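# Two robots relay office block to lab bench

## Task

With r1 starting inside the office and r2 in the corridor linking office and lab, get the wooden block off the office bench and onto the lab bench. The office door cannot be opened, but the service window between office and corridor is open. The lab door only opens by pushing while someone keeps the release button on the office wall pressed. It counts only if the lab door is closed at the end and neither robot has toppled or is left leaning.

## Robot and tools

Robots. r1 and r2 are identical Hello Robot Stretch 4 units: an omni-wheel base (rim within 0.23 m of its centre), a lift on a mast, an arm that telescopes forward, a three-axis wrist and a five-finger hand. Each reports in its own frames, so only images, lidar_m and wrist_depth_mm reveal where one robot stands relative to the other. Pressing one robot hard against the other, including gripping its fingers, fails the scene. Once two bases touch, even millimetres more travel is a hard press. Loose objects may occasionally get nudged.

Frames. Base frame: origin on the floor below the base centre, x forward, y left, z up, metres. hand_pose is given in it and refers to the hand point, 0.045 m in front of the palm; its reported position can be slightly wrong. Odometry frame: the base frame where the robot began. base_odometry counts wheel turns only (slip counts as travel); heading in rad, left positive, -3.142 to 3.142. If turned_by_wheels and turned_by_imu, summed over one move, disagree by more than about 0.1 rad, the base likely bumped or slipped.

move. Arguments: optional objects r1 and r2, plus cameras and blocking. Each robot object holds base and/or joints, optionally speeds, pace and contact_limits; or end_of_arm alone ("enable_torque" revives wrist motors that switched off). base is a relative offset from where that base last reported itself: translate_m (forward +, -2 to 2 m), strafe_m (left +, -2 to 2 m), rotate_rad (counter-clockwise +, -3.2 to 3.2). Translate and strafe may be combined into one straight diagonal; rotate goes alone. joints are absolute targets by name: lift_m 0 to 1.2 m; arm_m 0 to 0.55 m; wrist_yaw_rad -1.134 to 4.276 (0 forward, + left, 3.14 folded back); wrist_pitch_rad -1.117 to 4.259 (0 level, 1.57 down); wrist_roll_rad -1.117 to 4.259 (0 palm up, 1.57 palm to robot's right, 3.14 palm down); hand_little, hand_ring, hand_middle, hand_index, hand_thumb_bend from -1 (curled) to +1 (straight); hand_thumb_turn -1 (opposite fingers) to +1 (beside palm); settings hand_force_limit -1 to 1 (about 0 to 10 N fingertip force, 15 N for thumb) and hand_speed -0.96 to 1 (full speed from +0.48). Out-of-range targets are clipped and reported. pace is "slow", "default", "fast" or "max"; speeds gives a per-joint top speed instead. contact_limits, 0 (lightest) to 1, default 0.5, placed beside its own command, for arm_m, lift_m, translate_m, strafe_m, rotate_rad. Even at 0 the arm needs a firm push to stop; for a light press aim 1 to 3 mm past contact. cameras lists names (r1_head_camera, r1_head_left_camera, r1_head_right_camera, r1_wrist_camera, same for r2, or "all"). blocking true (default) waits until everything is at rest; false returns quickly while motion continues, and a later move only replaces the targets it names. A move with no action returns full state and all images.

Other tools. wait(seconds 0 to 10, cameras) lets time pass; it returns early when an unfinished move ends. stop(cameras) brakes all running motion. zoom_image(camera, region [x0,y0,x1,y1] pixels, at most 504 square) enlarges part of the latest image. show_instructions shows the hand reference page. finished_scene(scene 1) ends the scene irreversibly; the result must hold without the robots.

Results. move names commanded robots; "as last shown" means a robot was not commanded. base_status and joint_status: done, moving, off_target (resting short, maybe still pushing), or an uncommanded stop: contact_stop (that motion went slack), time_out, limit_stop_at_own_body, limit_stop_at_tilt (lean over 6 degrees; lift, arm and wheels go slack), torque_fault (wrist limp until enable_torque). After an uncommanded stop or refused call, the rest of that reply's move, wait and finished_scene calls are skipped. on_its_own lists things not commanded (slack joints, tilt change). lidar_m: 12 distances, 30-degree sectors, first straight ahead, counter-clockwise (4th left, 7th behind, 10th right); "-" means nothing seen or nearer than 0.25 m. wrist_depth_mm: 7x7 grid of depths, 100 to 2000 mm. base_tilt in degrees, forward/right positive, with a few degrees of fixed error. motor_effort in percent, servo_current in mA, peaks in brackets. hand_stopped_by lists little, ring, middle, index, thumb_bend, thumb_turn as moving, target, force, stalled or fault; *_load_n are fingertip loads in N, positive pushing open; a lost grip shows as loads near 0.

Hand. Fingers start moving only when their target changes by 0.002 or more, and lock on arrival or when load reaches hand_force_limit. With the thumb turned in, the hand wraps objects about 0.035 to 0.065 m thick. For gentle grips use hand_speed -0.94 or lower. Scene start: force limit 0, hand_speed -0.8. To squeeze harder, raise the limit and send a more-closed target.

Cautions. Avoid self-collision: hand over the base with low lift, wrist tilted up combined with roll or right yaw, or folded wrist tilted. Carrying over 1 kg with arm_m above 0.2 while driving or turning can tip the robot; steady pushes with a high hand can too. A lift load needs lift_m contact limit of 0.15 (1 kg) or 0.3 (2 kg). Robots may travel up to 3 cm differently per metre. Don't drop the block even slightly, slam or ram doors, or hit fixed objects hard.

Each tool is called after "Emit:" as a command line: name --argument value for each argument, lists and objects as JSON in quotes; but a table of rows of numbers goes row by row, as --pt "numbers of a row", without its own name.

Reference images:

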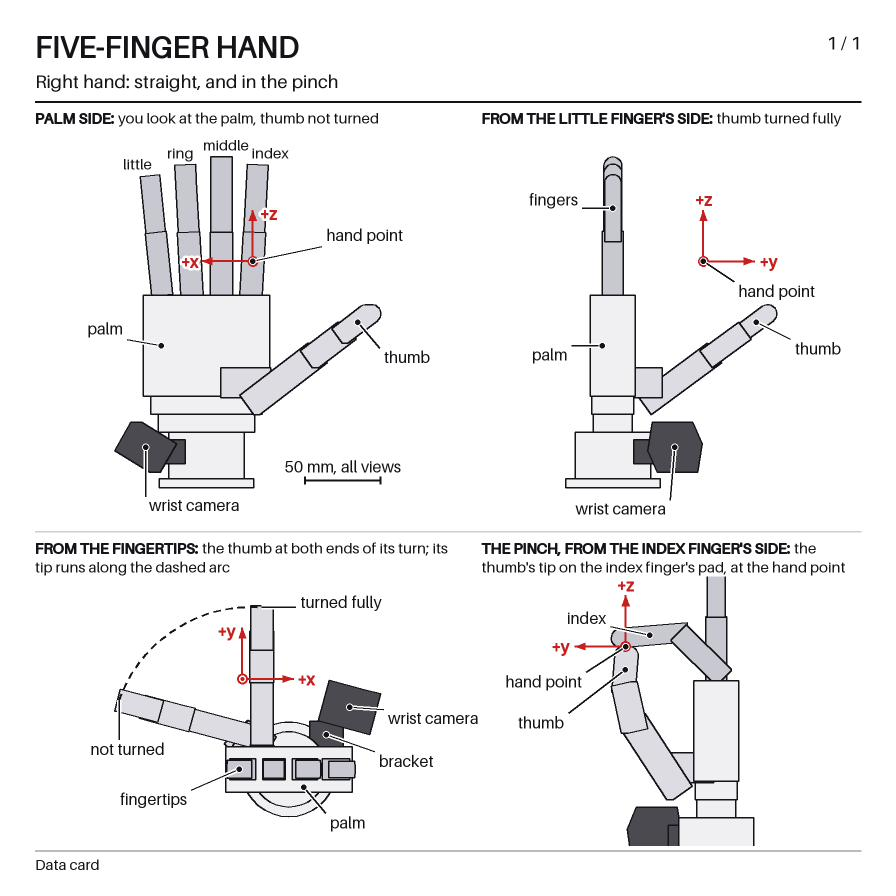

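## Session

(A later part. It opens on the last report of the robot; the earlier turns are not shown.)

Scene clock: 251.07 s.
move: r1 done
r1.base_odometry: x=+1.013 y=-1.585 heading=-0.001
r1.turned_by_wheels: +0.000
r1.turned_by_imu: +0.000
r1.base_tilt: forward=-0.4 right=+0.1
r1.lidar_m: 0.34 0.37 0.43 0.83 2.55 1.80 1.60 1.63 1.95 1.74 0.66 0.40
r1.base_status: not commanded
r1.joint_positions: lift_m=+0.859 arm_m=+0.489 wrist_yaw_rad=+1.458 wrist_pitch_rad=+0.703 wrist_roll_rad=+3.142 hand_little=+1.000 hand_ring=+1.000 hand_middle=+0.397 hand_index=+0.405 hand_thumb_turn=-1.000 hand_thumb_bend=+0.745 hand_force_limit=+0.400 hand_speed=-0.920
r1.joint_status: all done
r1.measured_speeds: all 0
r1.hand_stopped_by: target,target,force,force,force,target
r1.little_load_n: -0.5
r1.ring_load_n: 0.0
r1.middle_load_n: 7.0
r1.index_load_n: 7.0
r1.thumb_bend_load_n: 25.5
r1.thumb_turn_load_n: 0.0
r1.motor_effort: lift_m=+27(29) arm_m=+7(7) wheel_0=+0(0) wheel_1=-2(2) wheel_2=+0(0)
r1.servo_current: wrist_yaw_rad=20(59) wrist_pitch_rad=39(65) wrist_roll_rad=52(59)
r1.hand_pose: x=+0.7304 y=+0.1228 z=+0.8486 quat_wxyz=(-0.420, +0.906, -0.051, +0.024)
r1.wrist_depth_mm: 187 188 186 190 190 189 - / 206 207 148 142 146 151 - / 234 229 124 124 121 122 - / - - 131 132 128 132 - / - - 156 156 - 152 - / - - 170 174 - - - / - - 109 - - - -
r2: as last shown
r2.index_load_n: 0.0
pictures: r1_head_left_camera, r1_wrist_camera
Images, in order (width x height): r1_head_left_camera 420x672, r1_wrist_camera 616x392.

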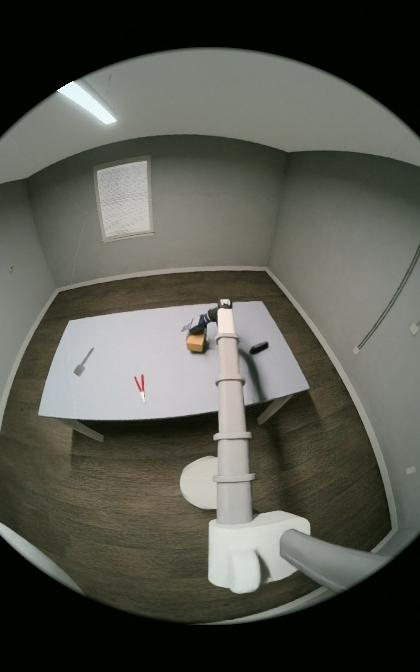

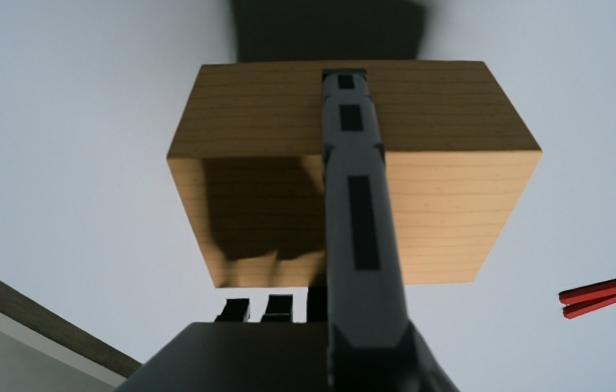

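Emit:
move --r1 '{"joints": {"lift_m": 1.0, "arm_m": 0.2}}'

Emit:
move --r1 '{"base": {"translate_m": -0.35}, "joints": {"wrist_yaw_rad": 0.0}}' --cameras '["r1_wrist_camera", "r1_head_camera"]'

Scene clock: 258.60 s.
move: r1 done
r1.base_odometry: x=+1.013 y=-1.585 heading=-0.001
r1.turned_by_wheels: +0.000
r1.turned_by_imu: +0.000
r1.base_tilt: forward=-0.3 right=+0.0
r1.lidar_m: 0.33 0.34 0.44 0.82 2.54 1.82 1.60 1.63 1.96 1.73 0.66 0.41
r1.base_status: not commanded
r1.joint_positions: lift_m=+0.999 arm_m=+0.200 wrist_yaw_rad=+1.458 wrist_pitch_rad=+0.703 wrist_roll_rad=+3.142 hand_little=+1.000 hand_ring=+1.000 hand_middle=+0.397 hand_index=+0.405 hand_thumb_turn=-1.000 hand_thumb_bend=+0.745 hand_force_limit=+0.400 hand_speed=-0.920
r1.joint_status: all done
r1.measured_speeds: all 0
r1.hand_stopped_by: target,target,force,force,force,target
r1.little_load_n: 0.0
r1.ring_load_n: 0.0
r1.middle_load_n: 7.0
r1.index_load_n: 7.0
r1.thumb_bend_load_n: 25.5
r1.thumb_turn_load_n: 0.0
r1.motor_effort: lift_m=+26(30) arm_m=-7(14) wheel_0=+0(0) wheel_1=-2(2) wheel_2=+0(0)
r1.servo_current: wrist_yaw_rad=46(59) wrist_pitch_rad=52(65) wrist_roll_rad=46(65)
r1.hand_pose: x=+0.4420 y=+0.1228 z=+0.9886 quat_wxyz=(-0.420, +0.906, -0.051, +0.024)
r1.wrist_depth_mm: - - - - - 1060 1078 / - - 147 141 146 145 1229 / - - 124 124 121 122 - / - - 132 132 128 132 1618 / - - 155 156 - 157 1921 / - - 170 173 - - - / - - 109 - - - -
r2: as last shown
pictures: none

Scene clock: 261.23 s.
move: r1 done
r1.base_odometry: x=+0.663 y=-1.585 heading=-0.001
r1.turned_by_wheels: +0.000
r1.turned_by_imu: +0.001
r1.base_tilt: forward=-0.4 right=+0.0
r1.lidar_m: 0.69 0.69 0.83 2.34 2.27 1.44 1.25 1.29 1.55 1.82 1.83 0.78
r1.base_status: done
r1.joint_positions: lift_m=+0.999 arm_m=+0.200 wrist_yaw_rad=+0.002 wrist_pitch_rad=+0.703 wrist_roll_rad=+3.142 hand_little=+1.000 hand_ring=+1.000 hand_middle=+0.397 hand_index=+0.405 hand_thumb_turn=-1.000 hand_thumb_bend=+0.745 hand_force_limit=+0.400 hand_speed=-0.920
r1.joint_status: all done
r1.measured_speeds: all 0
r1.hand_stopped_by: target,target,force,force,force,target
r1.little_load_n: 0.0
r1.ring_load_n: 0.0
r1.middle_load_n: 7.0
r1.index_load_n: 7.0
r1.thumb_bend_load_n: 26.0
r1.thumb_turn_load_n: 0.0
r1.motor_effort: lift_m=+26(27) arm_m=-6(7) wheel_0=-3(9) wheel_1=-2(8) wheel_2=+0(10)
r1.servo_current: wrist_yaw_rad=33(111) wrist_pitch_rad=59(65) wrist_roll_rad=39(65)
r1.hand_pose: x=+0.5013 y=-0.0563 z=+0.9886 quat_wxyz=(-0.298, +0.642, -0.641, +0.297)
r1.wrist_depth_mm: 1098 1098 1098 1098 1098 1078 1060 / 1205 1205 148 142 146 146 1160 / 1366 1308 124 124 121 122 - / 1576 1537 132 132 128 132 - / 1808 - 156 156 - 152 - / - - 170 174 - - - / - - 109 - - - -
r2: as last shown
pictures: r1_head_camera, r1_wrist_camera
Images, in order (width x height): r1_head_camera 420x560, r1_wrist_camera 616x392.

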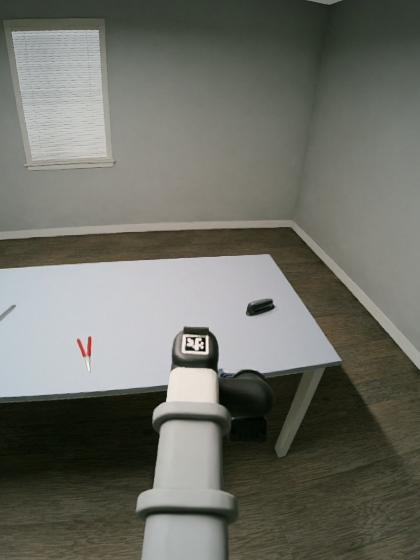

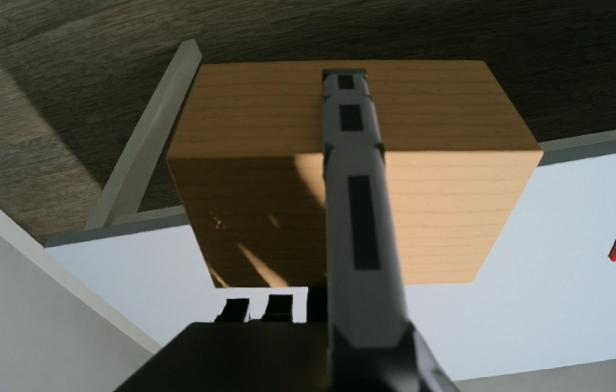

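Emit:
move --r1 '{"base": {"rotate_rad": 1.571}}' --cameras '["r1_head_camera", "r1_head_left_camera", "r2_head_camera"]'

Scene clock: 266.27 s.
move: r1 done
r1.base_odometry: x=+0.663 y=-1.585 heading=+1.569
r1.turned_by_wheels: +1.570
r1.turned_by_imu: +1.586
r1.base_tilt: forward=-0.3 right=+0.1
r1.lidar_m: 2.38 2.38 1.43 1.28 1.26 1.53 1.80 1.81 0.77 0.68 0.70 0.82
r1.base_status: done
r1.joint_positions: lift_m=+1.000 arm_m=+0.200 wrist_yaw_rad=+0.001 wrist_pitch_rad=+0.703 wrist_roll_rad=+3.142 hand_little=+1.000 hand_ring=+1.000 hand_middle=+0.397 hand_index=+0.405 hand_thumb_turn=-1.000 hand_thumb_bend=+0.745 hand_force_limit=+0.400 hand_speed=-0.920
r1.joint_status: not commanded
r1.measured_speeds: all 0
r1.hand_stopped_by: target,target,force,force,force,target
r1.little_load_n: 0.0
r1.ring_load_n: 0.0
r1.middle_load_n: 7.0
r1.index_load_n: 7.0
r1.thumb_bend_load_n: 26.0
r1.thumb_turn_load_n: 0.0
r1.motor_effort: lift_m=+26(27) arm_m=-7(7) wheel_0=-3(8) wheel_1=-2(10) wheel_2=-2(8)
r1.servo_current: wrist_yaw_rad=46(52) wrist_pitch_rad=46(59) wrist_roll_rad=59(59)
r1.hand_pose: x=+0.5013 y=-0.0564 z=+0.9886 quat_wxyz=(-0.297, +0.642, -0.641, +0.297)
r1.wrist_depth_mm: 1098 1098 1098 1098 1098 1098 1060 / 1205 1229 153 142 146 145 1182 / 1366 1336 124 123 121 122 - / 1499 1537 132 132 128 132 1576 / - 1808 162 155 - 157 1863 / - - - 175 - - - / - - 109 - - - -
r2.base_odometry: x=-1.325 y=+0.703 heading=-2.060
r2.turned_by_wheels: +0.000
r2.turned_by_imu: +0.000
r2.base_tilt: forward=+0.0 right=-1.3
r2.lidar_m: 0.71 0.76 1.41 2.16 1.09 0.72 0.70 0.75 1.10 2.54 1.25 0.72
r2.base_status: not commanded
r2.joint_positions: lift_m=+1.000 arm_m=+0.002 wrist_yaw_rad=+0.002 wrist_pitch_rad=+0.801 wrist_roll_rad=+3.137 hand_little=+1.000 hand_ring=+1.000 hand_middle=+1.000 hand_index=+1.000 hand_thumb_turn=+1.000 hand_thumb_bend=+1.000 hand_force_limit=+0.000 hand_speed=-0.800
r2.joint_status: not commanded
r2.measured_speeds: all 0
r2.hand_stopped_by: target,target,target,target,target,target
r2.little_load_n: 0.0
r2.ring_load_n: 0.0
r2.middle_load_n: 0.0
r2.index_load_n: 0.0
r2.thumb_bend_load_n: 0.0
r2.thumb_turn_load_n: 0.0
r2.motor_effort: lift_m=+27(27) arm_m=-4(4) wheel_0=+0(1) wheel_1=+0(0) wheel_2=-2(2)
r2.servo_current: wrist_yaw_rad=46(59) wrist_pitch_rad=59(85) wrist_roll_rad=46(59)
r2.hand_pose: x=+0.2836 y=-0.0567 z=+0.9768 quat_wxyz=(-0.265, +0.658, -0.653, +0.266)
r2.wrist_depth_mm: 1078 1098 1078 1078 1060 1060 1078 / 1229 1205 1205 1205 1182 1182 1182 / - - - - 1308 1336 1281 / - - - - - - - / - - - - - - - / - 759 125 126 - - - / 517 - - - - - -
Images, in order (width x height): r1_head_camera 420x560, r1_head_left_camera 420x672, r2_head_camera 420x560.

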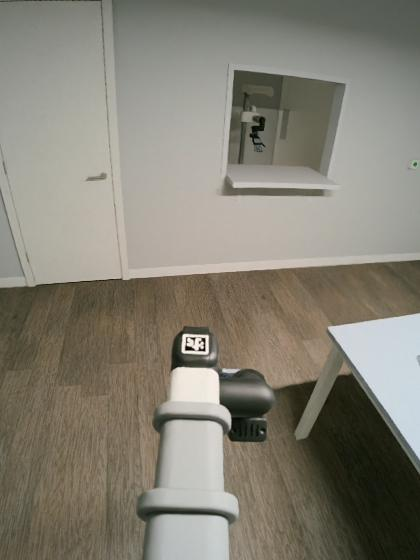

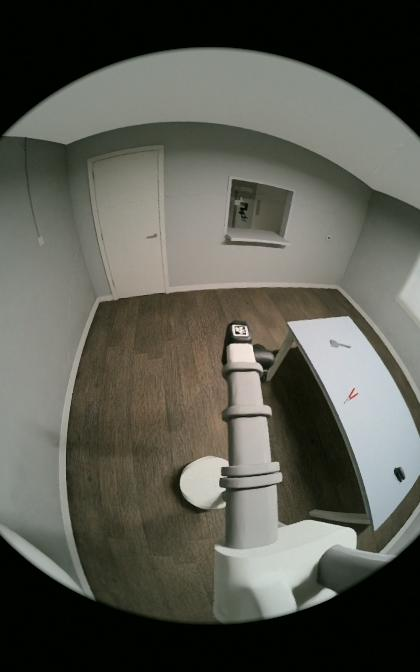

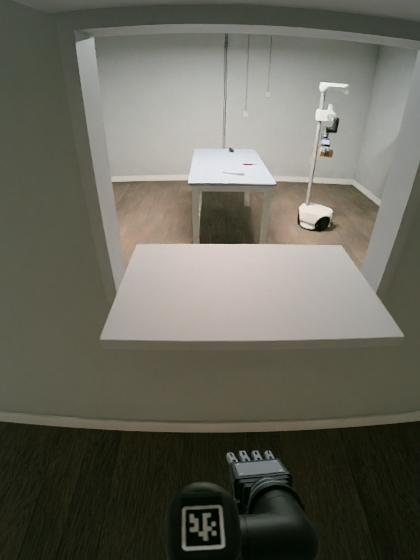

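Emit:
move --r1 '{"base": {"rotate_rad": 0.13}, "joints": {"lift_m": 1.13, "arm_m": 0.05}}'

Emit:
move --r1 '{"base": {"translate_m": 1.5}}' --cameras '["r1_head_camera", "r1_head_left_camera", "r2_head_camera"]'

Scene clock: 292.47 s.
move: r1 done
r1.base_odometry: x=+0.663 y=-1.585 heading=+1.699
r1.turned_by_wheels: +0.130
r1.turned_by_imu: +0.131
r1.base_tilt: forward=-0.3 right=+0.0
r1.lidar_m: 0.29 2.05 1.37 1.26 1.31 1.70 1.77 1.85 0.73 0.68 0.69 0.92
r1.base_status: done
r1.joint_positions: lift_m=+1.129 arm_m=+0.050 wrist_yaw_rad=+0.001 wrist_pitch_rad=+0.703 wrist_roll_rad=+3.142 hand_little=+1.000 hand_ring=+1.000 hand_middle=+0.397 hand_index=+0.405 hand_thumb_turn=-1.000 hand_thumb_bend=+0.745 hand_force_limit=+0.400 hand_speed=-0.920
r1.joint_status: all done
r1.measured_speeds: all 0
r1.hand_stopped_by: target,target,force,force,force,target
r1.little_load_n: 0.0
r1.ring_load_n: 0.0
r1.middle_load_n: 7.0
r1.index_load_n: 7.0
r1.thumb_bend_load_n: 26.0
r1.thumb_turn_load_n: 0.0
r1.motor_effort: lift_m=+27(30) arm_m=-7(12) wheel_0=-1(8) wheel_1=-1(10) wheel_2=-2(5)
r1.servo_current: wrist_yaw_rad=39(52) wrist_pitch_rad=46(59) wrist_roll_rad=46(59)
r1.hand_pose: x=+0.3513 y=-0.0564 z=+1.1185 quat_wxyz=(-0.297, +0.642, -0.641, +0.297)
r1.wrist_depth_mm: 1229 1205 1229 1255 1255 1229 1205 / 1336 1336 153 142 145 145 1308 / 1537 1499 124 124 121 122 - / 1661 1756 131 132 128 132 1863 / - - 162 156 - 157 - / - - - 175 - - - / - - 109 - - - -
r2: as last shown
pictures: none

Scene clock: 298.93 s.
move: r1 done
r1.base_odometry: x=+0.471 y=-0.097 heading=+1.700
r1.turned_by_wheels: +0.000
r1.turned_by_imu: -0.003
r1.base_tilt: forward=-0.3 right=+0.0
r1.lidar_m: 0.97 1.00 1.28 1.40 1.42 1.86 3.31 0.93 0.85 3.32 1.22 0.95
r1.base_status: done
r1.joint_positions: lift_m=+1.129 arm_m=+0.050 wrist_yaw_rad=+0.001 wrist_pitch_rad=+0.703 wrist_roll_rad=+3.142 hand_little=+1.000 hand_ring=+1.000 hand_middle=+0.397 hand_index=+0.405 hand_thumb_turn=-1.000 hand_thumb_bend=+0.745 hand_force_limit=+0.400 hand_speed=-0.920
r1.joint_status: not commanded
r1.measured_speeds: all 0
r1.hand_stopped_by: target,target,force,force,force,target
r1.little_load_n: 0.0
r1.ring_load_n: 0.0
r1.middle_load_n: 7.0
r1.index_load_n: 7.0
r1.thumb_bend_load_n: 26.0
r1.thumb_turn_load_n: 0.0
r1.motor_effort: lift_m=+26(27) arm_m=-7(7) wheel_0=+3(8) wheel_1=+2(10) wheel_2=+1(11)
r1.servo_current: wrist_yaw_rad=46(65) wrist_pitch_rad=52(65) wrist_roll_rad=59(65)
r1.hand_pose: x=+0.3512 y=-0.0564 z=+1.1186 quat_wxyz=(-0.297, +0.642, -0.641, +0.297)
r1.wrist_depth_mm: 1205 1229 1229 1255 1229 1229 1205 / 1336 1336 153 141 146 145 1308 / 1464 1430 124 124 121 122 - / - - 132 132 129 132 - / - - 161 156 - 152 - / 691 891 175 174 - - - / 831 809 109 - - - -
r2: as last shown
Images, in order (width x height): r1_head_camera 420x560, r1_head_left_camera 420x672, r2_head_camera 420x560.

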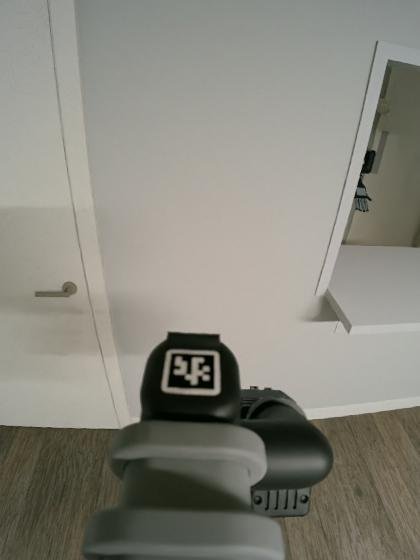

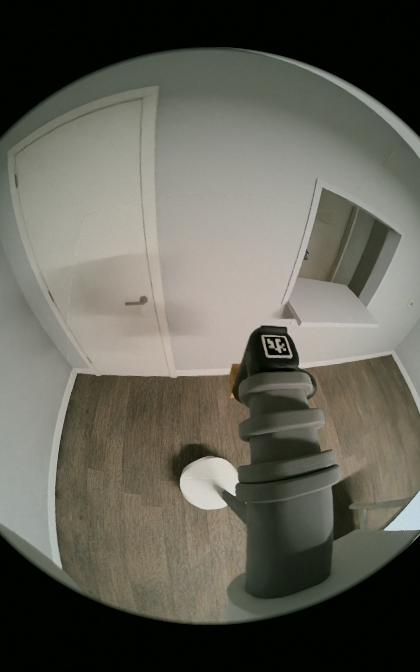

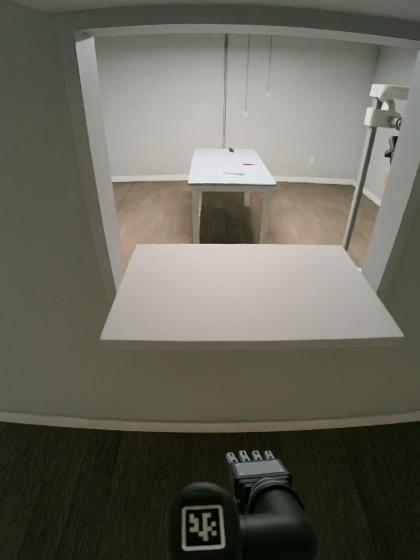

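Emit:
move --r1 '{"base": {"rotate_rad": 0.04}}'

Emit:
move --r1 '{"base": {"strafe_m": -0.8}}' --cameras '["r1_head_camera", "r1_wrist_camera", "r2_head_camera"]'

Scene clock: 308.83 s.
move: r1 done
r1.base_odometry: x=+0.471 y=-0.097 heading=+1.739
r1.turned_by_wheels: +0.039
r1.turned_by_imu: +0.039
r1.base_tilt: forward=-0.3 right=+0.0
r1.lidar_m: 0.98 0.98 1.35 1.38 1.43 1.90 3.33 0.86 0.84 3.33 1.18 0.97
r1.base_status: done
r1.joint_positions: lift_m=+1.129 arm_m=+0.050 wrist_yaw_rad=+0.001 wrist_pitch_rad=+0.703 wrist_roll_rad=+3.142 hand_little=+1.000 hand_ring=+1.000 hand_middle=+0.397 hand_index=+0.405 hand_thumb_turn=-1.000 hand_thumb_bend=+0.745 hand_force_limit=+0.400 hand_speed=-0.920
r1.joint_status: not commanded
r1.measured_speeds: all 0
r1.hand_stopped_by: target,target,force,force,force,target
r1.little_load_n: 0.0
r1.ring_load_n: 0.0
r1.middle_load_n: 7.0
r1.index_load_n: 7.0
r1.thumb_bend_load_n: 26.0
r1.thumb_turn_load_n: 0.0
r1.motor_effort: lift_m=+26(26) arm_m=-7(7) wheel_0=-3(4) wheel_1=-1(7) wheel_2=-2(4)
r1.servo_current: wrist_yaw_rad=33(52) wrist_pitch_rad=39(52) wrist_roll_rad=46(65)
r1.hand_pose: x=+0.3512 y=-0.0564 z=+1.1186 quat_wxyz=(-0.297, +0.642, -0.641, +0.297)
r1.wrist_depth_mm: 1205 1229 1229 1255 1255 1229 1229 / 1336 1336 153 142 145 145 1308 / - - 124 123 121 122 - / - - 132 132 128 132 - / - 991 156 156 - 152 - / 691 891 170 173 - - - / 842 809 109 - - - -
r2: as last shown
pictures: none

Scene clock: 312.83 s.
move: r1 done
r1.base_odometry: x=+1.259 y=+0.037 heading=+1.739
r1.turned_by_wheels: +0.000
r1.turned_by_imu: -0.001
r1.base_tilt: forward=-0.4 right=+0.0
r1.lidar_m: 0.29 0.82 1.42 2.18 2.25 0.62 0.56 0.59 2.66 2.52 1.56 0.87
r1.base_status: done
r1.joint_positions: lift_m=+1.129 arm_m=+0.050 wrist_yaw_rad=+0.001 wrist_pitch_rad=+0.703 wrist_roll_rad=+3.142 hand_little=+1.000 hand_ring=+1.000 hand_middle=+0.397 hand_index=+0.405 hand_thumb_turn=-1.000 hand_thumb_bend=+0.745 hand_force_limit=+0.400 hand_speed=-0.920
r1.joint_status: not commanded
r1.measured_speeds: all 0
r1.hand_stopped_by: target,target,force,force,force,target
r1.little_load_n: 0.0
r1.ring_load_n: 0.0
r1.middle_load_n: 7.0
r1.index_load_n: 7.0
r1.thumb_bend_load_n: 26.0
r1.thumb_turn_load_n: 0.0
r1.motor_effort: lift_m=+26(26) arm_m=-7(7) wheel_0=+0(11) wheel_1=+0(14) wheel_2=-2(3)
r1.servo_current: wrist_yaw_rad=39(65) wrist_pitch_rad=46(59) wrist_roll_rad=52(59)
r1.hand_pose: x=+0.3512 y=-0.0564 z=+1.1186 quat_wxyz=(-0.297, +0.642, -0.641, +0.297)
r1.wrist_depth_mm: 1229 1229 1229 1255 1229 1229 1229 / 1336 1336 153 142 146 145 1308 / 1464 1499 124 124 121 122 - / - 1229 132 132 128 132 - / - 1042 156 156 - 152 - / 691 699 668 173 - - - / 842 798 109 - - - -
r2: as last shown
r2.thumb_turn_load_n: -0.5
Images, in order (width x height): r1_head_camera 420x560, r1_wrist_camera 616x392, r2_head_camera 420x560.

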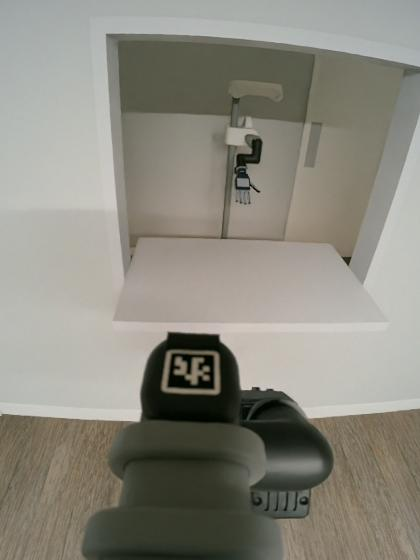

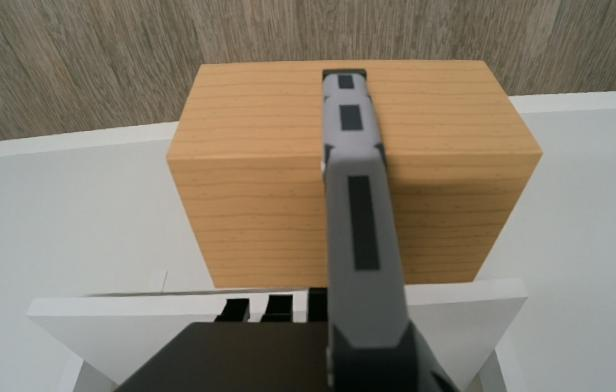

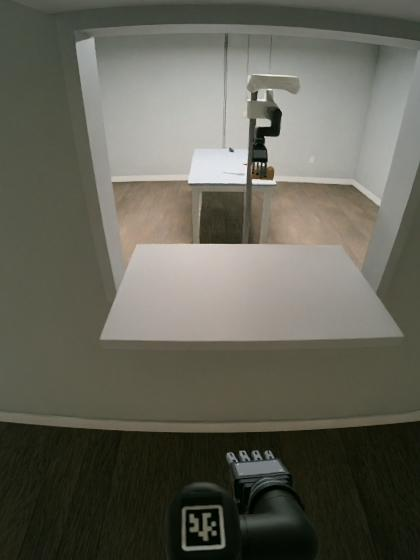

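Emit:
move --r1 '{"base": {"translate_m": 0.35}, "joints": {"arm_m": 0.35}}' --cameras '["r1_head_camera", "r1_wrist_camera", "r2_head_camera"]'

Scene clock: 328.83 s.
move: r1 done
r1.base_odometry: x=+1.201 y=+0.382 heading=+1.739
r1.turned_by_wheels: +0.000
r1.turned_by_imu: +0.000
r1.base_tilt: forward=-0.4 right=+0.0
r1.lidar_m: 0.43 0.46 0.96 2.20 2.28 3.02 0.90 0.97 2.63 2.51 0.72 0.47
r1.base_status: done
r1.joint_positions: lift_m=+1.129 arm_m=+0.350 wrist_yaw_rad=+0.001 wrist_pitch_rad=+0.704 wrist_roll_rad=+3.142 hand_little=+1.000 hand_ring=+1.000 hand_middle=+0.397 hand_index=+0.405 hand_thumb_turn=-1.000 hand_thumb_bend=+0.745 hand_force_limit=+0.400 hand_speed=-0.920
r1.joint_status: all done
r1.measured_speeds: all 0
r1.hand_stopped_by: target,target,force,force,force,target
r1.little_load_n: 0.0
r1.ring_load_n: 0.0
r1.middle_load_n: 7.0
r1.index_load_n: 7.0
r1.thumb_bend_load_n: 25.5
r1.thumb_turn_load_n: 0.0
r1.motor_effort: lift_m=+26(26) arm_m=+6(13) wheel_0=+2(8) wheel_1=+2(12) wheel_2=+0(12)
r1.servo_current: wrist_yaw_rad=39(72) wrist_pitch_rad=52(65) wrist_roll_rad=52(59)
r1.hand_pose: x=+0.6506 y=-0.0564 z=+1.1185 quat_wxyz=(-0.297, +0.642, -0.641, +0.297)
r1.wrist_depth_mm: 306 307 310 310 307 306 298 / 338 338 153 142 146 146 334 / 382 382 124 124 121 122 - / 445 442 132 132 128 132 455 / 530 525 162 156 - 157 525 / - - - 174 - - - / - - 109 - - - -
r2: as last shown
r2.thumb_turn_load_n: 0.0
Images, in order (width x height): r1_head_camera 420x560, r1_wrist_camera 616x392, r2_head_camera 420x560.

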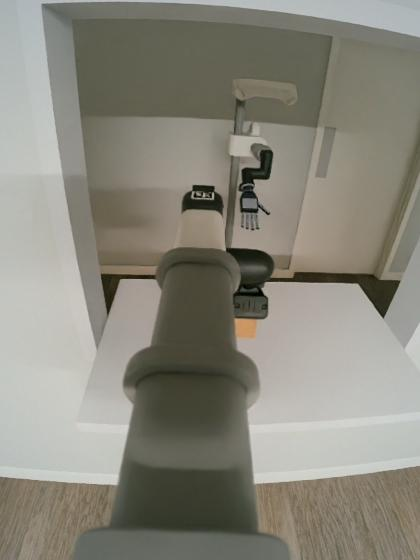

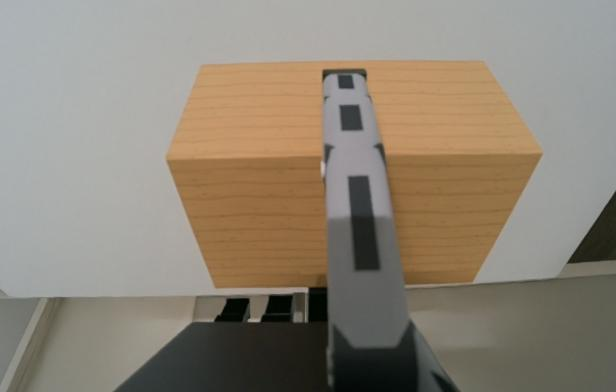

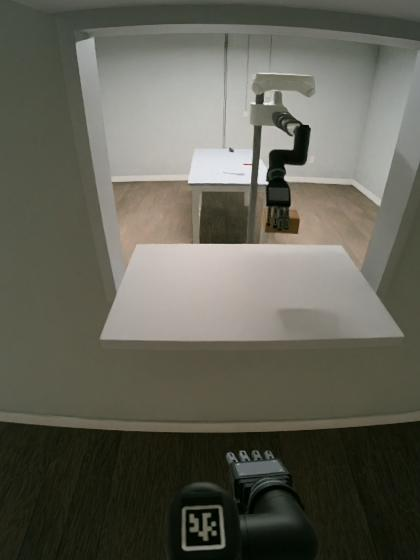

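Emit:
move --r1 '{"joints": {"lift_m": 0.99}, "contact_limits": {"lift_m": 0.2}}' --cameras '["r1_wrist_camera", "r2_head_camera"]'

Scene clock: 338.50 s.
move: r1 done
r1.base_odometry: x=+1.201 y=+0.382 heading=+1.739
r1.turned_by_wheels: +0.000
r1.turned_by_imu: +0.000
r1.base_tilt: forward=-0.5 right=+0.1
r1.lidar_m: 0.45 0.46 0.95 2.21 2.27 3.00 0.88 0.94 2.66 2.52 0.70 0.46
r1.base_status: not commanded
r1.joint_positions: lift_m=+0.990 arm_m=+0.350 wrist_yaw_rad=+0.001 wrist_pitch_rad=+0.704 wrist_roll_rad=+3.142 hand_little=+1.000 hand_ring=+1.000 hand_middle=+0.397 hand_index=+0.405 hand_thumb_turn=-1.000 hand_thumb_bend=+0.745 hand_force_limit=+0.400 hand_speed=-0.920
r1.joint_status: all done
r1.measured_speeds: all 0
r1.hand_stopped_by: target,target,force,force,force,target
r1.little_load_n: 0.0
r1.ring_load_n: 0.0
r1.middle_load_n: 7.0
r1.index_load_n: 7.0
r1.thumb_bend_load_n: 26.0
r1.thumb_turn_load_n: 0.0
r1.motor_effort: lift_m=+15(23) arm_m=+7(7) wheel_0=+2(3) wheel_1=+2(2) wheel_2=+0(0)
r1.servo_current: wrist_yaw_rad=39(59) wrist_pitch_rad=39(59) wrist_roll_rad=33(72)
r1.contact_limits: lift_m 0.2
r1.hand_pose: x=+0.6506 y=-0.0564 z=+0.9794 quat_wxyz=(-0.297, +0.642, -0.641, +0.297)
r1.wrist_depth_mm: 167 164 165 166 169 164 - / 183 185 148 142 146 146 183 / 210 210 124 123 121 122 - / 243 242 132 132 129 132 - / 287 286 162 156 - 158 287 / 357 351 332 173 - 336 355 / 452 433 109 - - - 436
r2: as last shown
Images, in order (width x height): r1_wrist_camera 616x392, r2_head_camera 420x560.

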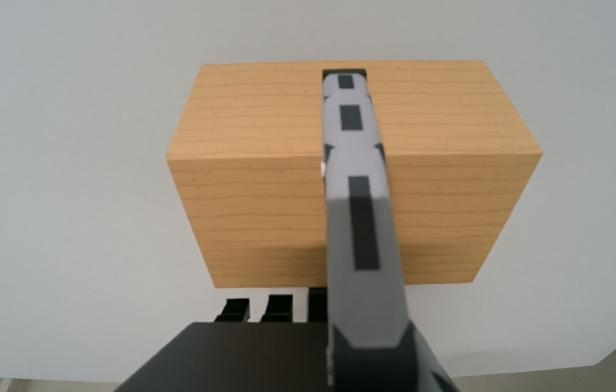

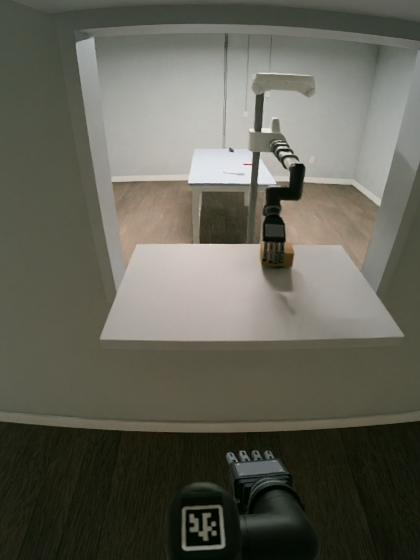

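Emit:
move --r1 '{"joints": {"lift_m": 0.971}, "speeds": {"lift_m": 0.02}, "contact_limits": {"lift_m": 0.0}}' --cameras '["r1_wrist_camera"]'

Scene clock: 341.27 s.
move: r1 done
r1.base_odometry: x=+1.201 y=+0.382 heading=+1.739
r1.turned_by_wheels: +0.000
r1.turned_by_imu: +0.000
r1.base_tilt: forward=-0.3 right=+0.1
r1.lidar_m: 0.45 0.46 0.95 2.18 2.28 2.99 0.88 0.92 2.66 2.51 0.72 0.49
r1.base_status: not commanded
r1.joint_positions: lift_m=+0.972 arm_m=+0.350 wrist_yaw_rad=+0.001 wrist_pitch_rad=+0.703 wrist_roll_rad=+3.142 hand_little=+1.000 hand_ring=+1.000 hand_middle=+0.397 hand_index=+0.405 hand_thumb_turn=-1.000 hand_thumb_bend=+0.745 hand_force_limit=+0.400 hand_speed=-0.920
r1.joint_status: all done
r1.measured_speeds: all 0
r1.hand_stopped_by: target,target,force,force,force,target
r1.little_load_n: 0.0
r1.ring_load_n: 0.0
r1.middle_load_n: 6.5
r1.index_load_n: 7.0
r1.thumb_bend_load_n: 26.0
r1.thumb_turn_load_n: 0.5
r1.motor_effort: lift_m=+11(16) arm_m=+7(7) wheel_0=+2(3) wheel_1=+2(3) wheel_2=+0(0)
r1.servo_current: wrist_yaw_rad=33(59) wrist_pitch_rad=46(65) wrist_roll_rad=65(65)
r1.contact_limits: lift_m 0
r1.hand_pose: x=+0.6508 y=-0.0564 z=+0.9609 quat_wxyz=(-0.298, +0.642, -0.641, +0.297)
r1.wrist_depth_mm: 151 151 153 153 153 152 - / 165 167 153 142 145 146 167 / 189 190 124 123 119 122 - / 220 219 132 132 128 132 228 / 260 260 162 156 - 157 263 / 322 320 303 173 - 324 325 / 404 394 109 - - - 410
r2: as last shown
r2.thumb_turn_load_n: -0.5
Images, in order (width x height): r1_wrist_camera 616x392.

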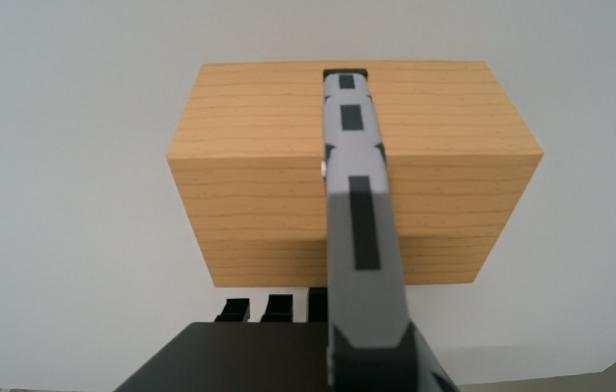

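Emit:
move --r1 '{"joints": {"lift_m": 0.968}, "speeds": {"lift_m": 0.02}, "contact_limits": {"lift_m": 0.0}}' --cameras '["r1_wrist_camera"]'

Scene clock: 343.97 s.
move: r1 done
r1.base_odometry: x=+1.201 y=+0.382 heading=+1.739
r1.turned_by_wheels: +0.000
r1.turned_by_imu: +0.000
r1.base_tilt: forward=-0.3 right=+0.1
r1.lidar_m: 0.44 0.46 0.95 2.20 2.25 3.04 0.89 0.94 2.63 2.51 0.68 0.51
r1.base_status: not commanded
r1.joint_positions: lift_m=+0.969 arm_m=+0.350 wrist_yaw_rad=+0.001 wrist_pitch_rad=+0.702 wrist_roll_rad=+3.142 hand_little=+1.000 hand_ring=+1.000 hand_middle=+0.397 hand_index=+0.405 hand_thumb_turn=-1.000 hand_thumb_bend=+0.745 hand_force_limit=+0.400 hand_speed=-0.920
r1.joint_status: all done
r1.measured_speeds: all 0
r1.hand_stopped_by: target,target,force,force,force,target
r1.little_load_n: 0.0
r1.ring_load_n: 0.0
r1.middle_load_n: 6.5
r1.index_load_n: 6.5
r1.thumb_bend_load_n: 26.0
r1.thumb_turn_load_n: 0.5
r1.motor_effort: lift_m=+9(12) arm_m=+7(7) wheel_0=+2(3) wheel_1=+2(2) wheel_2=+0(0)
r1.servo_current: wrist_yaw_rad=26(52) wrist_pitch_rad=46(46) wrist_roll_rad=46(52)
r1.contact_limits: lift_m 0
r1.hand_pose: x=+0.6509 y=-0.0564 z=+0.9582 quat_wxyz=(-0.298, +0.642, -0.641, +0.297)
r1.wrist_depth_mm: 150 151 152 152 152 151 - / 164 166 153 142 145 145 166 / 189 189 124 123 121 122 - / 220 219 132 132 128 132 228 / 262 260 162 156 - 157 263 / 327 324 306 173 - 325 329 / 413 402 109 - - - 413
r2.base_odometry: x=-1.325 y=+0.703 heading=-2.060
r2.turned_by_wheels: +0.000
r2.turned_by_imu: +0.000
r2.base_tilt: forward=-0.1 right=-1.3
r2.lidar_m: 0.69 0.74 1.40 2.17 1.11 0.74 0.68 0.75 1.06 2.49 1.27 0.73
r2.base_status: not commanded
r2.joint_positions: lift_m=+1.000 arm_m=+0.002 wrist_yaw_rad=+0.002 wrist_pitch_rad=+0.801 wrist_roll_rad=+3.137 hand_little=+1.000 hand_ring=+1.000 hand_middle=+1.000 hand_index=+1.000 hand_thumb_turn=+1.000 hand_thumb_bend=+1.000 hand_force_limit=+0.000 hand_speed=-0.800
r2.joint_status: not commanded
r2.measured_speeds: all 0
r2.hand_stopped_by: target,target,target,target,target,target
r2.little_load_n: 0.0
r2.ring_load_n: -0.5
r2.middle_load_n: 0.0
r2.index_load_n: 0.0
r2.thumb_bend_load_n: 0.0
r2.thumb_turn_load_n: -0.5
r2.motor_effort: lift_m=+27(27) arm_m=-4(4) wheel_0=+0(1) wheel_1=+0(0) wheel_2=-2(2)
r2.servo_current: wrist_yaw_rad=59(59) wrist_pitch_rad=59(72) wrist_roll_rad=39(52)
r2.hand_pose: x=+0.2836 y=-0.0567 z=+0.9768 quat_wxyz=(-0.265, +0.658, -0.653, +0.266)
r2.wrist_depth_mm: 1078 1078 1078 1078 1078 1060 1042 / 1205 1205 1229 1205 1160 1182 1182 / - - - - 1336 1308 1308 / - - - - - - - / - - - - - - - / - 768 125 126 - - - / 521 - - - - - -
Images, in order (width x height): r1_wrist_camera 616x392.

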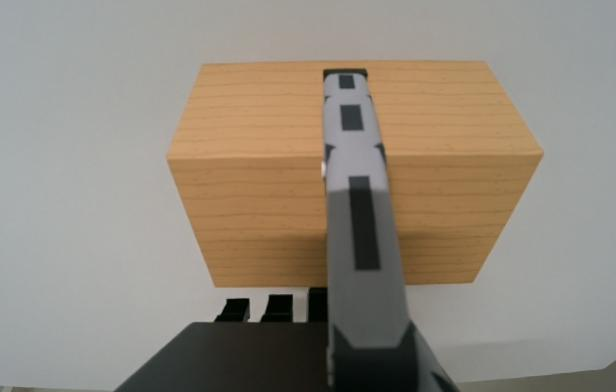

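Emit:
move --r1 '{"joints": {"hand_index": 0.8, "hand_middle": 0.8, "hand_thumb_bend": 1.0, "hand_speed": -0.85}}' --cameras '["r1_wrist_camera"]'

Scene clock: 348.03 s.
move: r1 done
r1.base_odometry: x=+1.201 y=+0.382 heading=+1.739
r1.turned_by_wheels: +0.000
r1.turned_by_imu: +0.000
r1.base_tilt: forward=-0.4 right=+0.0
r1.lidar_m: 0.45 0.44 0.93 2.21 2.25 3.03 0.89 0.94 2.65 2.49 0.71 0.49
r1.base_status: not commanded
r1.joint_positions: lift_m=+0.968 arm_m=+0.350 wrist_yaw_rad=+0.001 wrist_pitch_rad=+0.702 wrist_roll_rad=+3.142 hand_little=+1.000 hand_ring=+1.000 hand_middle=+0.800 hand_index=+0.800 hand_thumb_turn=-1.000 hand_thumb_bend=+1.000 hand_force_limit=+0.400 hand_speed=-0.850
r1.joint_status: all done
r1.measured_speeds: all 0
r1.hand_stopped_by: target,target,target,target,target,target
r1.little_load_n: 0.0
r1.ring_load_n: 0.0
r1.middle_load_n: 0.0
r1.index_load_n: 0.0
r1.thumb_bend_load_n: -0.5
r1.thumb_turn_load_n: 0.0
r1.motor_effort: lift_m=+14(14) arm_m=+6(7) wheel_0=+2(3) wheel_1=+2(3) wheel_2=+0(0)
r1.servo_current: wrist_yaw_rad=59(59) wrist_pitch_rad=46(59) wrist_roll_rad=39(65)
r1.contact_limits: lift_m 0
r1.hand_pose: x=+0.6509 y=-0.0564 z=+0.9578 quat_wxyz=(-0.298, +0.642, -0.641, +0.297)
r1.wrist_depth_mm: 143 147 148 148 148 147 - / 160 158 155 155 152 154 161 / 188 183 132 130 124 126 - / 219 212 125 125 122 125 - / 252 252 153 147 - 148 254 / 312 309 194 170 - 310 314 / 392 362 109 - - - 415
r2: as last shown
r2.ring_load_n: 0.0
r2.thumb_turn_load_n: 0.0
Images, in order (width x height): r1_wrist_camera 616x392.

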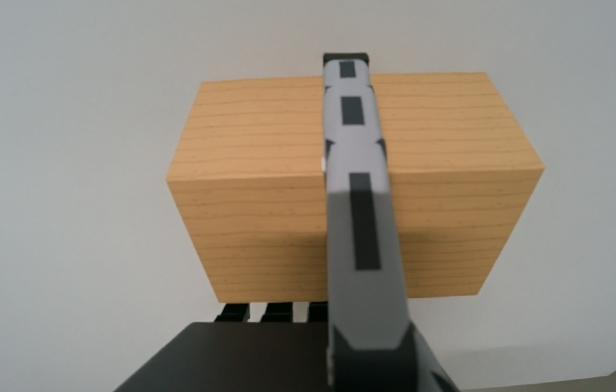

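Emit:
move --r1 '{"joints": {"hand_index": 1.0, "hand_middle": 1.0}}'

Emit:
move --r1 '{"joints": {"lift_m": 1.1}, "pace": "slow"}' --cameras '["r1_wrist_camera", "r1_head_camera", "r2_head_camera"]'

Scene clock: 351.83 s.
move: r1 done
r1.base_odometry: x=+1.201 y=+0.382 heading=+1.739
r1.turned_by_wheels: +0.000
r1.turned_by_imu: +0.000
r1.base_tilt: forward=-0.4 right=+0.1
r1.lidar_m: 0.44 0.48 0.92 2.19 2.25 3.03 0.88 0.92 2.60 2.50 0.71 0.47
r1.base_status: not commanded
r1.joint_positions: lift_m=+0.968 arm_m=+0.350 wrist_yaw_rad=+0.001 wrist_pitch_rad=+0.702 wrist_roll_rad=+3.142 hand_little=+1.000 hand_ring=+1.000 hand_middle=+1.000 hand_index=+1.000 hand_thumb_turn=-1.000 hand_thumb_bend=+1.000 hand_force_limit=+0.400 hand_speed=-0.850
r1.joint_status: all done
r1.measured_speeds: all 0
r1.hand_stopped_by: target,target,target,target,target,target
r1.little_load_n: 0.0
r1.ring_load_n: 0.0
r1.middle_load_n: 0.0
r1.index_load_n: 0.0
r1.thumb_bend_load_n: 0.0
r1.thumb_turn_load_n: 0.0
r1.motor_effort: lift_m=+14(14) arm_m=+6(7) wheel_0=+2(3) wheel_1=+3(3) wheel_2=+0(0)
r1.servo_current: wrist_yaw_rad=46(46) wrist_pitch_rad=46(65) wrist_roll_rad=52(52)
r1.contact_limits: lift_m 0
r1.hand_pose: x=+0.6509 y=-0.0564 z=+0.9578 quat_wxyz=(-0.298, +0.642, -0.641, +0.297)
r1.wrist_depth_mm: 143 146 148 148 148 147 - / 161 158 155 155 152 154 161 / 188 183 132 130 124 126 - / 218 211 125 125 121 125 - / 252 252 153 147 - 148 253 / 312 309 281 170 - 310 315 / 413 362 109 - - - 413
r2: as last shown
pictures: none

Scene clock: 353.73 s.
move: r1 done
r1.base_odometry: x=+1.201 y=+0.382 heading=+1.739
r1.turned_by_wheels: +0.000
r1.turned_by_imu: +0.000
r1.base_tilt: forward=-0.3 right=+0.1
r1.lidar_m: 0.41 0.47 0.94 2.18 2.27 3.02 0.90 0.94 2.64 2.52 0.71 0.47
r1.base_status: not commanded
r1.joint_positions: lift_m=+1.100 arm_m=+0.350 wrist_yaw_rad=+0.001 wrist_pitch_rad=+0.702 wrist_roll_rad=+3.142 hand_little=+1.000 hand_ring=+1.000 hand_middle=+1.000 hand_index=+1.000 hand_thumb_turn=-1.000 hand_thumb_bend=+1.000 hand_force_limit=+0.400 hand_speed=-0.850
r1.joint_status: all done
r1.measured_speeds: all 0
r1.hand_stopped_by: target,target,target,target,target,target
r1.little_load_n: 0.0
r1.ring_load_n: 0.0
r1.middle_load_n: 0.0
r1.index_load_n: 0.0
r1.thumb_bend_load_n: 0.0
r1.thumb_turn_load_n: 0.0
r1.motor_effort: lift_m=+26(29) arm_m=+7(7) wheel_0=+3(3) wheel_1=+2(3) wheel_2=+0(0)
r1.servo_current: wrist_yaw_rad=39(65) wrist_pitch_rad=33(52) wrist_roll_rad=33(65)
r1.hand_pose: x=+0.6509 y=-0.0564 z=+1.0888 quat_wxyz=(-0.298, +0.642, -0.641, +0.297)
r1.wrist_depth_mm: 274 277 267 215 215 278 271 / 304 306 301 241 235 307 304 / 345 347 349 349 - 347 347 / 402 402 402 402 - 404 402 / 477 477 473 477 - 477 477 / 591 585 535 192 - - - / - - 109 - - - -
r2: as last shown
pictures: r1_head_camera, r1_wrist_camera, r2_head_camera
Images, in order (width x height): r1_head_camera 420x560, r1_wrist_camera 616x392, r2_head_camera 420x560.

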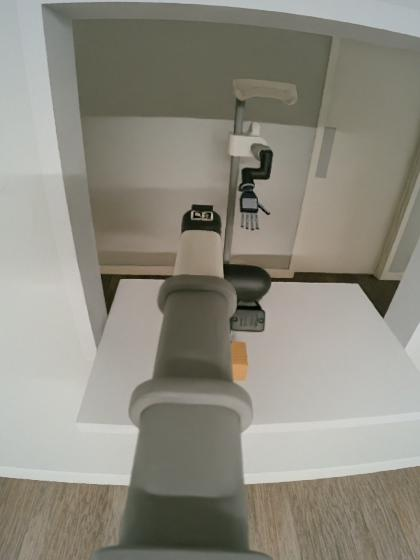

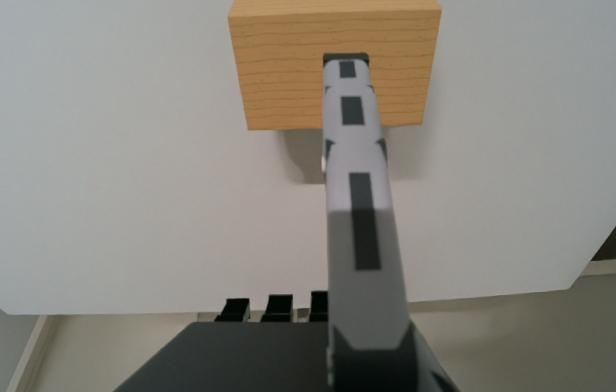

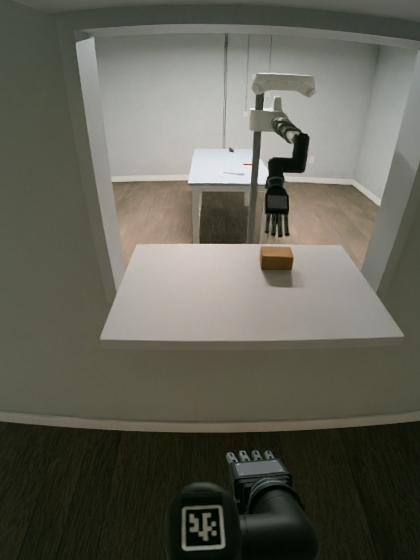

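Emit:
move --r1 '{"joints": {"arm_m": 0.0}}' --r2 '{"base": {"translate_m": 0.4}, "joints": {"lift_m": 1.12, "wrist_pitch_rad": 0.7, "wrist_roll_rad": 3.142, "hand_thumb_turn": -1, "hand_speed": 1}}'

Emit:
move --r1 '{"base": {"strafe_m": -1.4}, "joints": {"lift_m": 0.943, "wrist_pitch_rad": 0.0, "hand_thumb_turn": 1, "hand_speed": 1}}' --cameras '["r1_head_camera", "r1_wrist_camera", "r2_head_camera", "r2_wrist_camera", "r2_head_right_camera"]'

Scene clock: 372.00 s.
move: r1 done; r2 done
r1.base_odometry: x=+1.201 y=+0.382 heading=+1.739
r1.turned_by_wheels: +0.000
r1.turned_by_imu: +0.000
r1.base_tilt: forward=-0.4 right=+0.0
r1.lidar_m: 0.44 0.47 0.97 2.19 2.28 3.02 0.90 0.94 2.61 2.51 0.70 0.47
r1.base_status: not commanded
r1.joint_positions: lift_m=+1.100 arm_m=+0.000 wrist_yaw_rad=+0.001 wrist_pitch_rad=+0.702 wrist_roll_rad=+3.142 hand_little=+1.000 hand_ring=+1.000 hand_middle=+1.000 hand_index=+1.000 hand_thumb_turn=-1.000 hand_thumb_bend=+1.000 hand_force_limit=+0.400 hand_speed=-0.850
r1.joint_status: all done
r1.measured_speeds: all 0
r1.hand_stopped_by: target,target,target,target,target,target
r1.little_load_n: 0.0
r1.ring_load_n: 0.0
r1.middle_load_n: 0.0
r1.index_load_n: 0.0
r1.thumb_bend_load_n: 0.0
r1.thumb_turn_load_n: 0.0
r1.motor_effort: lift_m=+26(26) arm_m=-7(13) wheel_0=+2(3) wheel_1=+2(3) wheel_2=+0(0)
r1.servo_current: wrist_yaw_rad=26(65) wrist_pitch_rad=52(65) wrist_roll_rad=46(72)
r1.hand_pose: x=+0.3016 y=-0.0564 z=+1.0888 quat_wxyz=(-0.298, +0.642, -0.641, +0.297)
r1.wrist_depth_mm: 1182 1182 1182 1160 1160 1118 - / - - - - - 946 - / - - - - - 788 - / 452 436 433 427 - 410 404 / 484 480 477 477 - 484 484 / 597 591 544 192 - 569 554 / 741 723 109 - - - 554
r2.base_odometry: x=-1.513 y=+0.350 heading=-2.060
r2.turned_by_wheels: +0.000
r2.turned_by_imu: +0.001
r2.base_tilt: forward=+0.0 right=-1.4
r2.lidar_m: 0.31 0.32 0.81 2.14 1.62 1.14 1.11 1.20 1.72 1.72 0.42 0.31
r2.base_status: done
r2.joint_positions: lift_m=+1.120 arm_m=+0.002 wrist_yaw_rad=+0.002 wrist_pitch_rad=+0.707 wrist_roll_rad=+3.139 hand_little=+1.000 hand_ring=+1.000 hand_middle=+1.000 hand_index=+1.000 hand_thumb_turn=-1.000 hand_thumb_bend=+1.000 hand_force_limit=+0.000 hand_speed=+1.000
r2.joint_status: all done
r2.measured_speeds: all 0
r2.hand_stopped_by: target,target,target,target,target,target
r2.little_load_n: 0.0
r2.ring_load_n: 0.0
r2.middle_load_n: 0.0
r2.index_load_n: 0.0
r2.thumb_bend_load_n: 0.0
r2.thumb_turn_load_n: 0.0
r2.motor_effort: lift_m=+27(30) arm_m=-4(4) wheel_0=+1(7) wheel_1=-1(5) wheel_2=+2(10)
r2.servo_current: wrist_yaw_rad=52(59) wrist_pitch_rad=59(98) wrist_roll_rad=26(59)
r2.hand_pose: x=+0.3020 y=-0.0566 z=+1.1082 quat_wxyz=(-0.296, +0.644, -0.641, +0.296)
r2.wrist_depth_mm: 304 303 301 303 310 312 314 / 347 349 345 334 332 338 334 / 404 402 399 397 - 389 384 / 484 480 473 469 - 462 459 / 597 559 559 554 - 564 492 / - 580 134 116 - - 480 / - - - - - - 473
pictures: none

Scene clock: 378.00 s.
move: r1 done
r1.base_odometry: x=+2.581 y=+0.617 heading=+1.739
r1.turned_by_wheels: +0.000
r1.turned_by_imu: -0.004
r1.base_tilt: forward=-0.3 right=+0.1
r1.lidar_m: 0.73 0.76 0.89 2.50 1.27 1.22 3.61 1.74 1.17 1.12 1.12 0.74
r1.base_status: done
r1.joint_positions: lift_m=+0.943 arm_m=+0.000 wrist_yaw_rad=+0.001 wrist_pitch_rad=+0.010 wrist_roll_rad=+3.142 hand_little=+1.000 hand_ring=+1.000 hand_middle=+1.000 hand_index=+1.000 hand_thumb_turn=+1.000 hand_thumb_bend=+1.000 hand_force_limit=+0.400 hand_speed=+1.000
r1.joint_status: all done
r1.measured_speeds: all 0
r1.hand_stopped_by: target,target,target,target,target,target
r1.little_load_n: 0.0
r1.ring_load_n: 0.0
r1.middle_load_n: -0.5
r1.index_load_n: 0.0
r1.thumb_bend_load_n: 0.0
r1.thumb_turn_load_n: -0.5
r1.motor_effort: lift_m=+14(26) arm_m=-7(7) wheel_0=+0(11) wheel_1=-1(16) wheel_2=+1(2)
r1.servo_current: wrist_yaw_rad=39(59) wrist_pitch_rad=59(189) wrist_roll_rad=39(72)
r1.hand_pose: x=+0.3921 y=-0.0563 z=+1.0593 quat_wxyz=(-0.498, +0.503, -0.502, +0.497)
r1.wrist_depth_mm: - - - - - - - / - - - - - - - / - - - - - - - / - - - - - - - / - - - - - - - / - - 170 175 167 - - / - - 109 108 - - -
r2: as last shown
r2.turned_by_imu: +0.000
r2.motor_effort: lift_m=+27(27) arm_m=-4(4) wheel_0=+1(1) wheel_1=-1(1) wheel_2=+2(2)
pictures: r1_head_camera, r1_wrist_camera, r2_head_camera, r2_head_right_camera, r2_wrist_camera
Images, in order (width x height): r1_head_camera 420x560, r1_wrist_camera 616x392, r2_head_camera 420x560, r2_head_right_camera 420x672, r2_wrist_camera 616x392.

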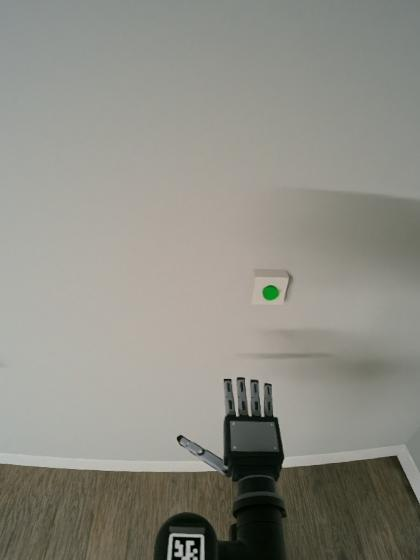

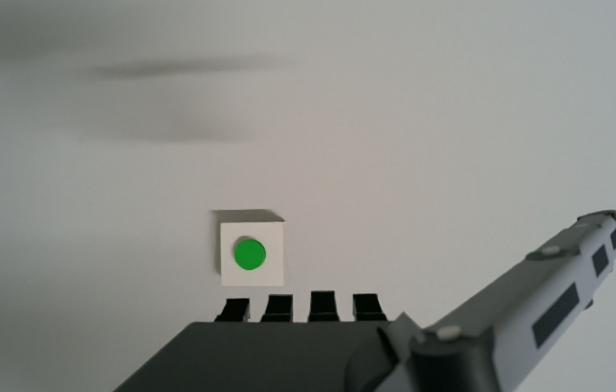

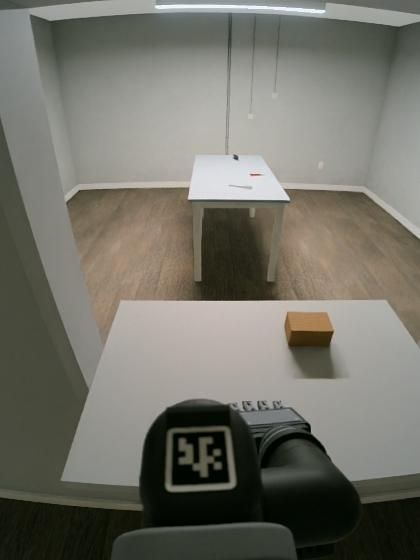

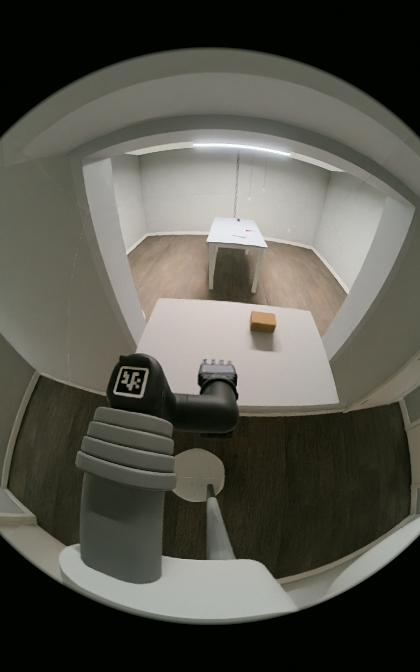

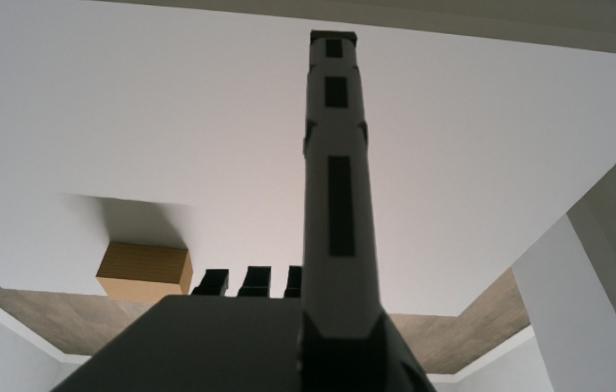

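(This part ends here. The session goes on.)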